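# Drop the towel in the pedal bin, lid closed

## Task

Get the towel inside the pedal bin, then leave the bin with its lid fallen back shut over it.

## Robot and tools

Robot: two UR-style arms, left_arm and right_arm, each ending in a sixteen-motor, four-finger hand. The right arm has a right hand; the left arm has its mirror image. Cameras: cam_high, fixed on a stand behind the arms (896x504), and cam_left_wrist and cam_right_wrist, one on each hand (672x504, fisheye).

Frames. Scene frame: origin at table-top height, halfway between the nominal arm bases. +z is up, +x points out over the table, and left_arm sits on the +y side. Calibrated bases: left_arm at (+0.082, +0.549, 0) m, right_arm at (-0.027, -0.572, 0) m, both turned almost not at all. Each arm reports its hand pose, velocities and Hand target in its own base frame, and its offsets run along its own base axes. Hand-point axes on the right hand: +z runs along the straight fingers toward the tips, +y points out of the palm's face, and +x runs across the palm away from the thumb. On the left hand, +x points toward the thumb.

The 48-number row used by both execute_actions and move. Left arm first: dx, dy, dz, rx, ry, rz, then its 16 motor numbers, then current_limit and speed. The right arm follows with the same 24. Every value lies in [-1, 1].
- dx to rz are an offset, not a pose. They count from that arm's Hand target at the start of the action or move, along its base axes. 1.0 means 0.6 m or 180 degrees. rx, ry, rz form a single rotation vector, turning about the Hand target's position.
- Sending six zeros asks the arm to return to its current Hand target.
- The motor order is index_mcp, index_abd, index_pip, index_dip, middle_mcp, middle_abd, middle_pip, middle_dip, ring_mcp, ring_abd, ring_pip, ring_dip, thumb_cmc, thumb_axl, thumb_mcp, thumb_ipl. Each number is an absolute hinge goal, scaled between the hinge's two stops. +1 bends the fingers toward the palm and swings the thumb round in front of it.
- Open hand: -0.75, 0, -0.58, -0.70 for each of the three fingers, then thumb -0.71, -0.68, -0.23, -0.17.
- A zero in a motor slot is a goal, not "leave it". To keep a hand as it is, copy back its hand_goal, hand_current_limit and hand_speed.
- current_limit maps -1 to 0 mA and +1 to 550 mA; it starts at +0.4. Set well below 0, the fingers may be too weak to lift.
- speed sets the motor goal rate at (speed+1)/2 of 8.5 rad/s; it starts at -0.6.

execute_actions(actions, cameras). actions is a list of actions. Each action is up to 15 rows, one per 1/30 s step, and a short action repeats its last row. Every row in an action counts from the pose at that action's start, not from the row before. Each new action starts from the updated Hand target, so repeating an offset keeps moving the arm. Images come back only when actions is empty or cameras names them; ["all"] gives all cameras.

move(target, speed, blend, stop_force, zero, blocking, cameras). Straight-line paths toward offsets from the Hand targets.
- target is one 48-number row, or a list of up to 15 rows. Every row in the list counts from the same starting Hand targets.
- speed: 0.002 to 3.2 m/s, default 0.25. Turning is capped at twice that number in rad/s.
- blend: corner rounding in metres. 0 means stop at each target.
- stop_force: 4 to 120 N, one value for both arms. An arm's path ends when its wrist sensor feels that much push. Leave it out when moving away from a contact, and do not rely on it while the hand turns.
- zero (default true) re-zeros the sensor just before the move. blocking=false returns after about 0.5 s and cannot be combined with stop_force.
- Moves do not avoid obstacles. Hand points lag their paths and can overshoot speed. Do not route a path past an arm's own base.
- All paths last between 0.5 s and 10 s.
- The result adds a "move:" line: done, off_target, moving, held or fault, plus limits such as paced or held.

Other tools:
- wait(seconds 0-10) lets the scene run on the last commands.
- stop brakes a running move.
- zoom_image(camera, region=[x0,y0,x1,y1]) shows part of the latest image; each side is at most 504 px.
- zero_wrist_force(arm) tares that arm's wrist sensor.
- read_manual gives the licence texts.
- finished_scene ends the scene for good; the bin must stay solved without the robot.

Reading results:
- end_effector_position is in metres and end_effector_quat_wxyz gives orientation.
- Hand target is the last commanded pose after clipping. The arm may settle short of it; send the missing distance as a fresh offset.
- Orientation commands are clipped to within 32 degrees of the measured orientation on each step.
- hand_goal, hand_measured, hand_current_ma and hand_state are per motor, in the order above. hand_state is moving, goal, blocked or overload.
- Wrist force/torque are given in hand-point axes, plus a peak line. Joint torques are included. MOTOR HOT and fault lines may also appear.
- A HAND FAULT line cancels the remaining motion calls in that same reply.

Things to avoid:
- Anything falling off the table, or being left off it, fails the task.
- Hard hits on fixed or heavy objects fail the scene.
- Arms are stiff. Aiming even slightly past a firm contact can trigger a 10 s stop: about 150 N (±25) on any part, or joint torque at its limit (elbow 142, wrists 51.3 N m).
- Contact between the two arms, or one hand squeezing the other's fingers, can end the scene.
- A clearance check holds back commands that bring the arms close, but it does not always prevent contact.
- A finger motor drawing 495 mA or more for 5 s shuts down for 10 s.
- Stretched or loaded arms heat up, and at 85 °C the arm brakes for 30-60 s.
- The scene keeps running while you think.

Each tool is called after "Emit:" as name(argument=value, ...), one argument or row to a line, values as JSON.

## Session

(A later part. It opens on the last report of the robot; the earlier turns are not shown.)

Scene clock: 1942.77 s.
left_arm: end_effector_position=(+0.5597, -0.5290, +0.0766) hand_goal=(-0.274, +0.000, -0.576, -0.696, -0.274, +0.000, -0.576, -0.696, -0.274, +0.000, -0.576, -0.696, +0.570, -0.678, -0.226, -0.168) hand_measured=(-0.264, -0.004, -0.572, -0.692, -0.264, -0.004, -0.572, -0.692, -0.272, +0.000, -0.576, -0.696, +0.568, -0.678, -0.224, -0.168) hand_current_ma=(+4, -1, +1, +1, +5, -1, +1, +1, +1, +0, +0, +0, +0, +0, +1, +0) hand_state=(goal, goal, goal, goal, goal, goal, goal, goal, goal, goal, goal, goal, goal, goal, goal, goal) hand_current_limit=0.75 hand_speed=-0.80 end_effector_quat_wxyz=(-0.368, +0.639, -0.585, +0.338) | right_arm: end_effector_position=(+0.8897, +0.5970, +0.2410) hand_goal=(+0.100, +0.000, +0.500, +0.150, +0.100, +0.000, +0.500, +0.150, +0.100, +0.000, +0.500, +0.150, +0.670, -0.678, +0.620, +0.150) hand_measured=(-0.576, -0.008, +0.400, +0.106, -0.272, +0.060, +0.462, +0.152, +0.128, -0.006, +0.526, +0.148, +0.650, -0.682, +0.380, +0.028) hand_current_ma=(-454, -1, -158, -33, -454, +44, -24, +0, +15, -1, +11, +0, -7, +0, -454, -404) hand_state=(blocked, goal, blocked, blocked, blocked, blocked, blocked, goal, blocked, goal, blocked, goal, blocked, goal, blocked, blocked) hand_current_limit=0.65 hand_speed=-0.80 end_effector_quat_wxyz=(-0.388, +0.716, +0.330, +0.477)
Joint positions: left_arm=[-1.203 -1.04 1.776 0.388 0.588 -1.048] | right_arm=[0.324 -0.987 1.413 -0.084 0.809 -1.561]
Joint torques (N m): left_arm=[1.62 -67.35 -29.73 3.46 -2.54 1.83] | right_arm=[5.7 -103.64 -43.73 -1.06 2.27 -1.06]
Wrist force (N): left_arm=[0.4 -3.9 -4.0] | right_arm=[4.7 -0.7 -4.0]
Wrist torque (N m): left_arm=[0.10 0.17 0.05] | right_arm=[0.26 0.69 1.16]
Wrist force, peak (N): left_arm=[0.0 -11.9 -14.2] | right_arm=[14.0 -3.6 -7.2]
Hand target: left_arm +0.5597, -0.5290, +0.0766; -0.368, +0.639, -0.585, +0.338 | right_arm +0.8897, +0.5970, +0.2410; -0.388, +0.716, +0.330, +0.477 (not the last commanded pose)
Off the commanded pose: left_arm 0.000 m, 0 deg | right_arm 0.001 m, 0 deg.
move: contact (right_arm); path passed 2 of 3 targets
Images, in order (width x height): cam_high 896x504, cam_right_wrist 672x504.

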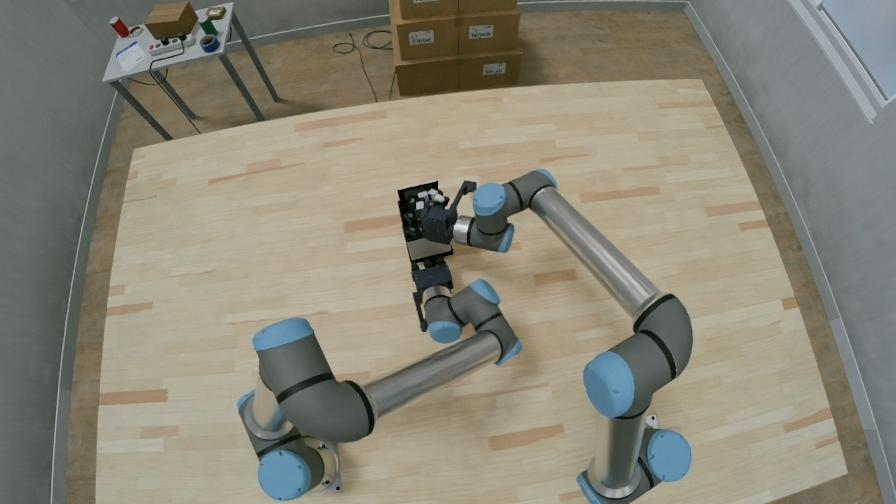

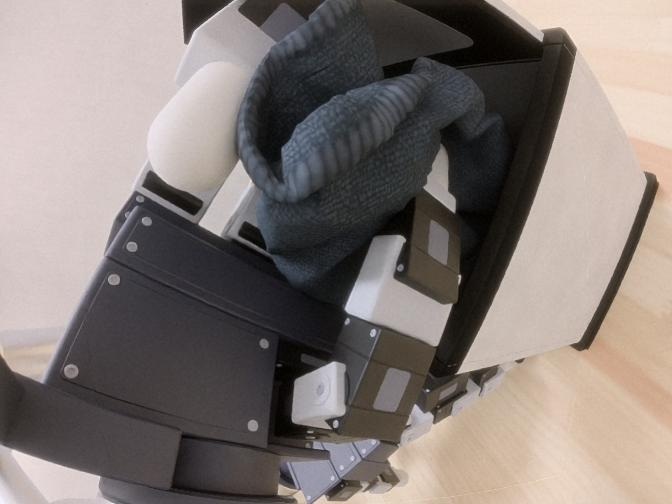

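Emit:
move(
  target=[0,0,0,0,0,0,-0.274,0.0,-0.576,-0.696,-0.274,0.0,-0.576,-0.696,-0.274,0.0,-0.576,-0.696,0.570,-0.678,-0.226,-0.168,0.745,-0.8,0,0,0.0083,0,0,0,0.1,0,0.5,0.15,0.1,0,0.5,0.15,0.1,0,0.5,0.15,0.671,-0.678,0.62,0.15,0.65,-0.8],
  speed=0.03,
)

Emit:
execute_actions(
  actions=[
    [[0,0,0,0,0,0,-0.274,0.0,-0.576,-0.696,-0.274,0.0,-0.576,-0.696,-0.274,0.0,-0.576,-0.696,0.570,-0.678,-0.226,-0.168,0.745,-0.8,0,0,0,0,0,0,-0.7,0,0.35,0.05,-0.55,0,0.4,0.1,0.1,0,0.5,0.15,0.671,-0.678,0.25,-0.1,0.3,-0.9]],
    [[0,0,0,0,0,0,-0.274,0.0,-0.576,-0.696,-0.274,0.0,-0.576,-0.696,-0.274,0.0,-0.576,-0.696,0.570,-0.678,-0.226,-0.168,0.745,-0.8,0,0,0,0,0,0,-0.85,0,0.3,0.0,-0.75,0,0.35,0.05,0.0,0,0.45,0.1,0.671,-0.678,0.1,-0.15,0.3,-0.9]],
    [[0,0,0,0,0,0,-0.274,0.0,-0.576,-0.696,-0.274,0.0,-0.576,-0.696,-0.274,0.0,-0.576,-0.696,0.570,-0.678,-0.226,-0.168,0.745,-0.8,0,0,0,0,0,0,-0.85,0,0.3,0.0,-0.75,0,0.35,0.05,0.0,0,0.45,0.1,0.671,-0.678,0.1,-0.15,0.3,-0.9]],
  ],
  cameras=["cam_high", "cam_right_wrist"],
)

Scene clock: 1974.43 s.
left_arm: end_effector_position=(+0.5597, -0.5290, +0.0766) hand_goal=(-0.274, +0.000, -0.576, -0.696, -0.274, +0.000, -0.576, -0.696, -0.274, +0.000, -0.576, -0.696, +0.570, -0.678, -0.226, -0.168) hand_measured=(-0.264, -0.004, -0.572, -0.692, -0.264, -0.004, -0.572, -0.692, -0.272, +0.000, -0.576, -0.696, +0.568, -0.678, -0.224, -0.168) hand_current_ma=(+4, -1, +1, +1, +5, -1, +1, +1, +1, +0, +0, +0, +0, +0, +1, +0) hand_state=(goal, goal, goal, goal, goal, goal, goal, goal, goal, goal, goal, goal, goal, goal, goal, goal) hand_current_limit=0.75 hand_speed=-0.80 end_effector_quat_wxyz=(-0.368, +0.639, -0.585, +0.338) | right_arm: end_effector_position=(+0.8897, +0.5970, +0.2460) hand_goal=(+0.100, +0.000, +0.500, +0.150, +0.100, +0.000, +0.500, +0.150, +0.100, +0.000, +0.500, +0.150, +0.670, -0.678, +0.620, +0.150) hand_measured=(-0.576, -0.008, +0.400, +0.106, -0.272, +0.060, +0.462, +0.152, +0.126, -0.022, +0.524, +0.148, +0.650, -0.682, +0.380, +0.028) hand_current_ma=(-454, -1, -158, -33, -454, +44, -24, +0, +14, -7, +11, +0, -7, +0, -454, -404) hand_state=(blocked, goal, blocked, blocked, blocked, blocked, blocked, goal, blocked, blocked, blocked, goal, blocked, goal, blocked, blocked) hand_current_limit=0.65 hand_speed=-0.80 end_effector_quat_wxyz=(-0.388, +0.716, +0.330, +0.477)
Joint positions: left_arm=[-1.203 -1.04 1.776 0.388 0.588 -1.048] | right_arm=[0.324 -0.99 1.409 -0.077 0.809 -1.561]
Joint torques (N m): left_arm=[2.36 -63.08 -29.56 3.44 -2.66 2.03] | right_arm=[-2.39 -99.8 -44.08 -1.31 2.42 -3.07]
Wrist force (N): left_arm=[0.2 -4.5 -4.2] | right_arm=[-3.3 -1.8 -2.3]
Wrist torque (N m): left_arm=[0.10 0.22 0.03] | right_arm=[-0.12 0.34 0.37]
Wrist force, peak (N): left_arm=[0.3 -4.6 -4.3] | right_arm=[5.0 -0.7 -4.0]
Hand target: left_arm +0.5597, -0.5290, +0.0766; -0.368, +0.639, -0.585, +0.338 | right_arm +0.8897, +0.5970, +0.2459; -0.388, +0.716, +0.330, +0.477
Off the commanded pose: left_arm 0.000 m, 0 deg | right_arm 0.000 m, 0 deg.
move: done

Scene clock: 1976.60 s.
left_arm: end_effector_position=(+0.5597, -0.5290, +0.0766) hand_goal=(-0.274, +0.000, -0.576, -0.696, -0.274, +0.000, -0.576, -0.696, -0.274, +0.000, -0.576, -0.696, +0.570, -0.678, -0.226, -0.168) hand_measured=(-0.274, -0.006, -0.578, -0.696, -0.274, -0.006, -0.576, -0.696, -0.272, +0.000, -0.576, -0.696, +0.568, -0.678, -0.224, -0.168) hand_current_ma=(+0, -2, +0, +0, +0, -1, +0, +0, +1, +0, +0, +0, +0, +0, +1, +0) hand_state=(goal, goal, goal, goal, goal, goal, goal, goal, goal, goal, goal, goal, goal, goal, goal, goal) hand_current_limit=0.75 hand_speed=-0.80 end_effector_quat_wxyz=(-0.368, +0.639, -0.585, +0.338) | right_arm: end_effector_position=(+0.8897, +0.5970, +0.2460) hand_goal=(-0.850, +0.000, +0.300, +0.000, -0.750, +0.000, +0.350, +0.050, +0.000, +0.000, +0.450, +0.100, +0.670, -0.678, +0.100, -0.150) hand_measured=(-0.786, -0.008, +0.310, +0.002, -0.744, +0.000, +0.352, +0.052, +0.068, -0.018, +0.506, +0.102, +0.650, -0.686, +0.104, -0.148) hand_current_ma=(+73, -1, +2, +0, +1, +0, +0, +0, +83, -5, +50, +0, -7, -2, +0, +0) hand_state=(blocked, goal, goal, goal, goal, goal, goal, goal, blocked, goal, blocked, goal, goal, goal, goal, goal) hand_current_limit=0.30 hand_speed=-0.90 end_effector_quat_wxyz=(-0.388, +0.716, +0.330, +0.477)
Joint positions: left_arm=[-1.203 -1.04 1.776 0.388 0.588 -1.048] | right_arm=[0.324 -0.99 1.409 -0.077 0.809 -1.561]
Joint torques (N m): left_arm=[1.88 -59.71 -30.15 3.27 -2.58 1.77] | right_arm=[-6.59 -75.32 -31.95 0.49 2.81 -3.14]
Wrist force (N): left_arm=[0.5 -3.3 -2.1] | right_arm=[-2.1 0.7 -5.2]
Wrist torque (N m): left_arm=[0.05 0.25 0.02] | right_arm=[-0.07 0.36 0.27]
Wrist force, peak (N): left_arm=[0.2 -4.6 -4.5] | right_arm=[-2.0 0.4 -5.3]
Hand target: left_arm +0.5597, -0.5290, +0.0766; -0.368, +0.639, -0.585, +0.338 | right_arm +0.8897, +0.5970, +0.2459; -0.388, +0.716, +0.330, +0.477
Off the commanded pose: left_arm 0.000 m, 0 deg | right_arm 0.000 m, 0 deg.
Images, in order (width x height): cam_high 896x504, cam_right_wrist 672x504.

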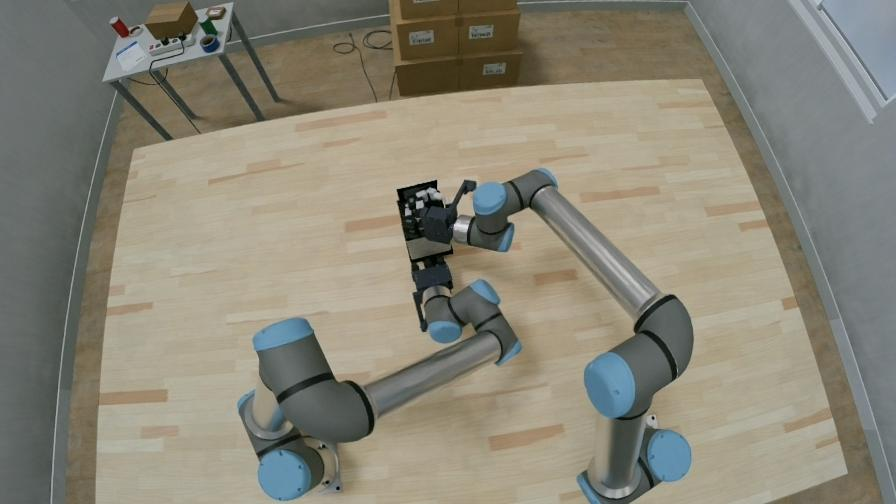

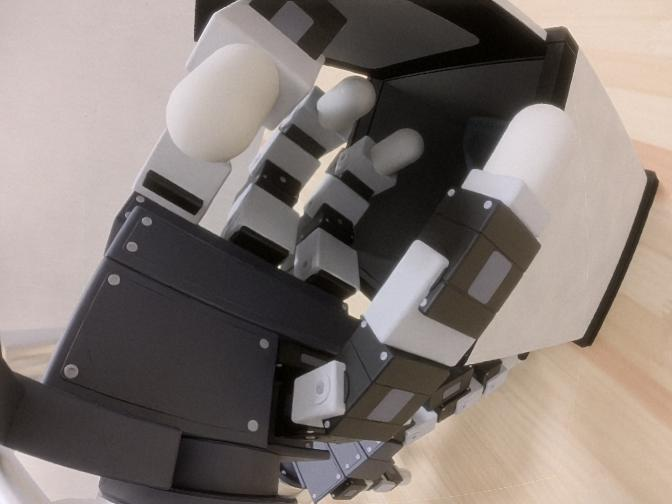

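Emit:
move(
  target=[
    [0,0,0,0,0,0,-0.274,0.0,-0.576,-0.696,-0.274,0.0,-0.576,-0.696,-0.274,0.0,-0.576,-0.696,0.570,-0.678,-0.226,-0.168,0.745,-0.8,0,0,0.02,0,0,0,-0.75,0,0.3,0.0,-0.7,0,0.35,0.05,0.05,0,0.48,0.1,0.671,-0.678,0.15,-0.15,0.3,-0.9],
    [0,0,0,0,0,0,-0.274,0.0,-0.576,-0.696,-0.274,0.0,-0.576,-0.696,-0.274,0.0,-0.576,-0.696,0.570,-0.678,-0.226,-0.168,0.745,-0.8,-0.055,0,0.08,0,0,0,-0.75,0,0.3,0.0,-0.7,0,0.35,0.05,0.05,0,0.48,0.1,0.671,-0.678,0.15,-0.15,0.3,-0.9],
    [0,0,0,0,0,0,-0.274,0.0,-0.576,-0.696,-0.274,0.0,-0.576,-0.696,-0.274,0.0,-0.576,-0.696,0.570,-0.678,-0.226,-0.168,0.745,-0.8,-0.055,0,0.33,0,0,0,-0.75,0,0.3,0.0,-0.7,0,0.35,0.05,0.05,0,0.48,0.1,0.671,-0.678,0.15,-0.15,0.3,-0.9],
    [0,0,0,0,0,0,-0.274,0.0,-0.576,-0.696,-0.274,0.0,-0.576,-0.696,-0.274,0.0,-0.576,-0.696,0.570,-0.678,-0.226,-0.168,0.745,-0.8,-0.1,-0.42,0.36,0,0,0,-0.75,0,0.3,0.0,-0.7,0,0.35,0.05,0.05,0,0.48,0.1,0.671,-0.678,0.15,-0.15,0.3,-0.9],
  ],
  speed=[0.05, 0.06, 0.15, 0.25],
  blend=[0.01, 0.01, 0.04, 0],
  cameras=["cam_high", "cam_right_wrist"],
)

Emit:
zoom_image(
  camera="cam_high",
  region=[370, 140, 530, 300],
)

Scene clock: 2001.77 s.
left_arm: end_effector_position=(+0.5597, -0.5290, +0.0766) hand_goal=(-0.274, +0.000, -0.576, -0.696, -0.274, +0.000, -0.576, -0.696, -0.274, +0.000, -0.576, -0.696, +0.570, -0.678, -0.226, -0.168) hand_measured=(-0.272, -0.004, -0.578, -0.696, -0.272, -0.004, -0.576, -0.696, -0.272, +0.000, -0.576, -0.696, +0.568, -0.678, -0.224, -0.168) hand_current_ma=(+1, +0, +0, +0, +1, +0, +0, +0, +1, +0, +0, +0, +0, +0, +1, +0) hand_state=(goal, goal, goal, goal, goal, goal, goal, goal, goal, goal, goal, goal, goal, goal, goal, goal) hand_current_limit=0.75 hand_speed=-0.80 end_effector_quat_wxyz=(-0.368, +0.639, -0.585, +0.338) | right_arm: end_effector_position=(+0.8296, +0.3450, +0.4620) hand_goal=(-0.750, +0.000, +0.300, +0.000, -0.700, +0.000, +0.350, +0.050, +0.050, +0.000, +0.480, +0.100, +0.670, -0.678, +0.150, -0.150) hand_measured=(-0.750, -0.008, +0.302, +0.002, -0.700, +0.000, +0.352, +0.052, +0.050, -0.008, +0.482, +0.102, +0.652, -0.686, +0.148, -0.148) hand_current_ma=(+0, -1, +0, +0, +0, +0, +0, +0, +0, -1, +0, +0, -6, -2, +0, +0) hand_state=(goal, goal, goal, goal, goal, goal, goal, goal, goal, goal, goal, goal, goal, goal, goal, goal) hand_current_limit=0.30 hand_speed=-0.90 end_effector_quat_wxyz=(-0.388, +0.716, +0.330, +0.477)
Joint positions: left_arm=[-1.203 -1.04 1.776 0.388 0.588 -1.048] | right_arm=[-0.001 -1.311 1.496 0.333 0.513 -1.781]
Joint torques (N m): left_arm=[2.18 -54.66 -29.46 3.09 -2.43 1.76] | right_arm=[-7.74 -53.77 -45.08 1.18 0.76 2.54]
Wrist force (N): left_arm=[-0.1 -2.3 -1.2] | right_arm=[-1.1 0.7 -0.1]
Wrist torque (N m): left_arm=[-0.08 0.15 0.05] | right_arm=[-0.12 0.28 0.35]
Wrist force, peak (N): left_arm=[0.5 -4.9 -3.7] | right_arm=[-4.0 0.1 -4.1]
Hand target: left_arm +0.5597, -0.5290, +0.0766; -0.368, +0.639, -0.585, +0.338 | right_arm +0.8297, +0.3450, +0.4619; -0.388, +0.716, +0.330, +0.477
Off the commanded pose: left_arm 0.000 m, 0 deg | right_arm 0.000 m, 0 deg.
move: done; blend cut to 0.006 m at target 1
Images, in order (width x height): cam_high 896x504, cam_right_wrist 672x504.

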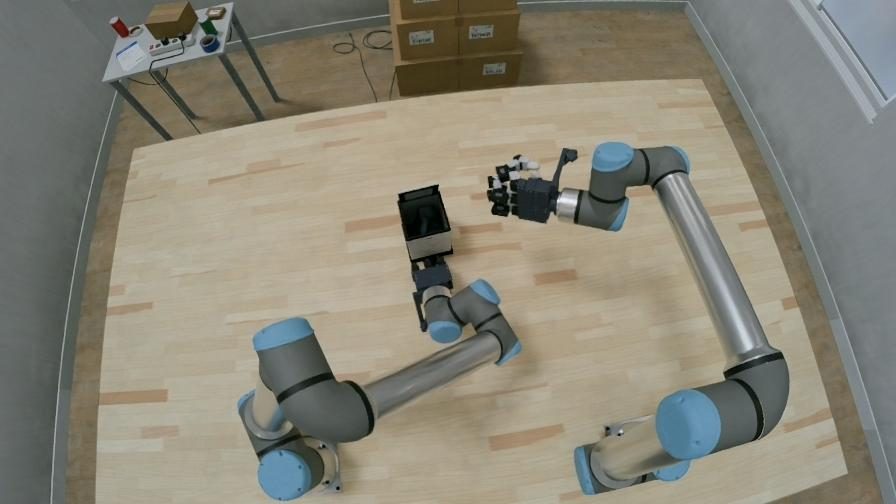

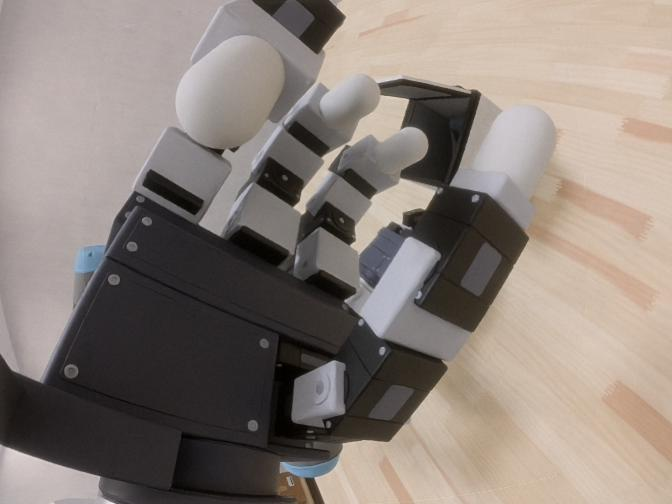

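Scaled by 3.150 from the camera's 896x504 image, which has a finer 1280x720 frame.

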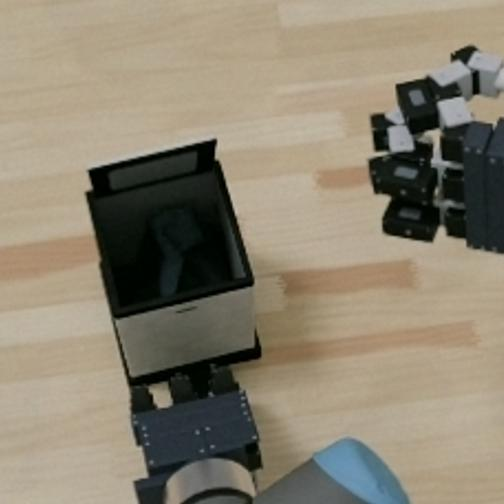

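Emit:
move(
  target=[
    [0,0,0.05,0,0,0,-0.274,0.0,-0.576,-0.696,-0.274,0.0,-0.576,-0.696,-0.274,0.0,-0.576,-0.696,0.570,-0.678,-0.226,-0.168,0.745,-0.8,0,0,0,0,0,0,-0.750,0,0.3,0.0,-0.7,0,0.35,0.05,0.05,0,0.48,0.1,0.671,-0.678,0.15,-0.15,0.3,-0.9],
    [-0.15,0.05,0.15,0,0,0,-0.274,0.0,-0.576,-0.696,-0.274,0.0,-0.576,-0.696,-0.274,0.0,-0.576,-0.696,0.570,-0.678,-0.226,-0.168,0.745,-0.8,0,0,0,0,0,0,-0.750,0,0.3,0.0,-0.7,0,0.35,0.05,0.05,0,0.48,0.1,0.671,-0.678,0.15,-0.15,0.3,-0.9],
  ],
  speed=[0.012, 0.15],
  blend=[0.005, 0],
  cameras=["cam_high", "cam_right_wrist"],
)

Emit:
zoom_image(
  camera="cam_high",
  region=[370, 140, 530, 300],
)

Scene clock: 2019.00 s.
left_arm: end_effector_position=(+0.4697, -0.4989, +0.1666) hand_goal=(-0.274, +0.000, -0.576, -0.696, -0.274, +0.000, -0.576, -0.696, -0.274, +0.000, -0.576, -0.696, +0.570, -0.678, -0.226, -0.168) hand_measured=(-0.270, -0.002, -0.578, -0.698, -0.270, -0.002, -0.578, -0.698, -0.272, +0.000, -0.576, -0.696, +0.568, -0.678, -0.224, -0.168) hand_current_ma=(+1, +0, +0, +0, +1, +0, +0, +0, +1, +0, +0, +0, +0, +0, +1, +0) hand_state=(goal, goal, goal, goal, goal, goal, goal, goal, goal, goal, goal, goal, goal, goal, goal, goal) hand_current_limit=0.75 hand_speed=-0.80 end_effector_quat_wxyz=(-0.368, +0.638, -0.585, +0.338) | right_arm: end_effector_position=(+0.8297, +0.3450, +0.4619) hand_goal=(-0.750, +0.000, +0.300, +0.000, -0.700, +0.000, +0.350, +0.050, +0.050, +0.000, +0.480, +0.100, +0.670, -0.678, +0.150, -0.150) hand_measured=(-0.750, -0.008, +0.302, +0.002, -0.700, +0.000, +0.352, +0.052, +0.050, -0.008, +0.482, +0.102, +0.652, -0.686, +0.148, -0.148) hand_current_ma=(+0, -1, +0, +0, +0, +0, +0, +0, +0, -1, +0, +0, -6, -2, +0, +0) hand_state=(goal, goal, goal, goal, goal, goal, goal, goal, goal, goal, goal, goal, goal, goal, goal, goal) hand_current_limit=0.30 hand_speed=-0.90 end_effector_quat_wxyz=(-0.388, +0.716, +0.330, +0.477)
Joint positions: left_arm=[-1.334 -1.205 1.886 0.639 0.543 -1.279] | right_arm=[-0.001 -1.311 1.496 0.333 0.513 -1.781]
Joint torques (N m): left_arm=[-3.19 -55.3 -38.55 2.42 0.36 -0.63] | right_arm=[-10.56 -44.98 -48.8 3.61 -4.81 -2.9]
Wrist force (N): left_arm=[-0.5 -1.2 -0.1] | right_arm=[-1.0 0.7 -0.4]
Wrist torque (N m): left_arm=[-0.17 0.07 -0.10] | right_arm=[-0.10 0.27 0.36]
Wrist force, peak (N): left_arm=[-1.0 -5.1 -2.6] | right_arm=[-1.3 0.9 -0.4]
Hand target: left_arm +0.4697, -0.4990, +0.1666; -0.368, +0.639, -0.585, +0.338 | right_arm +0.8297, +0.3450, +0.4619; -0.388, +0.716, +0.330, +0.477
Off the commanded pose: left_arm 0.000 m, 0 deg | right_arm 0.000 m, 0 deg.
move: done
Images, in order (width x height): cam_high 896x504, cam_right_wrist 672x504.

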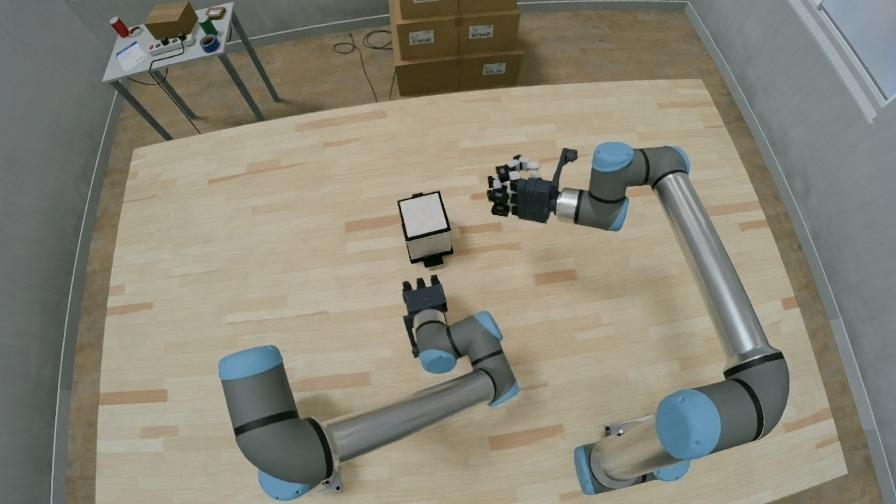

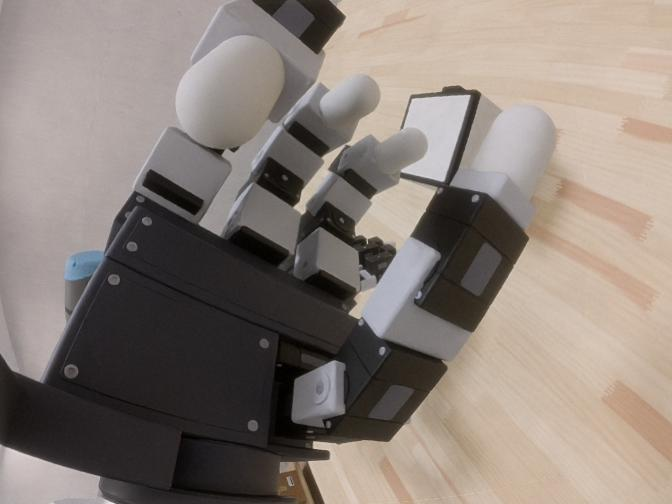

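Scaled by 3.150 from the camera's 896x504 image, which has a finer 1280x720 frame.

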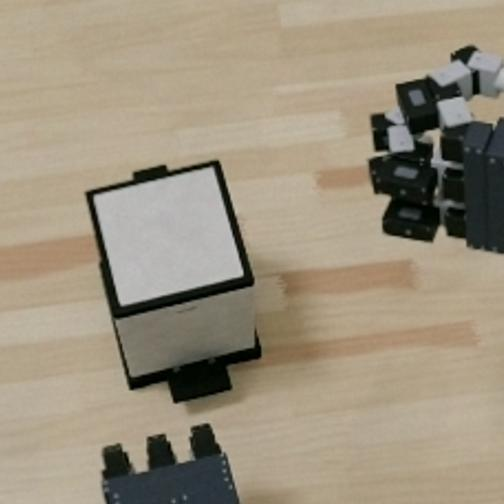

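Emit:
finished_scene(
)

The scene is finished: the task was done.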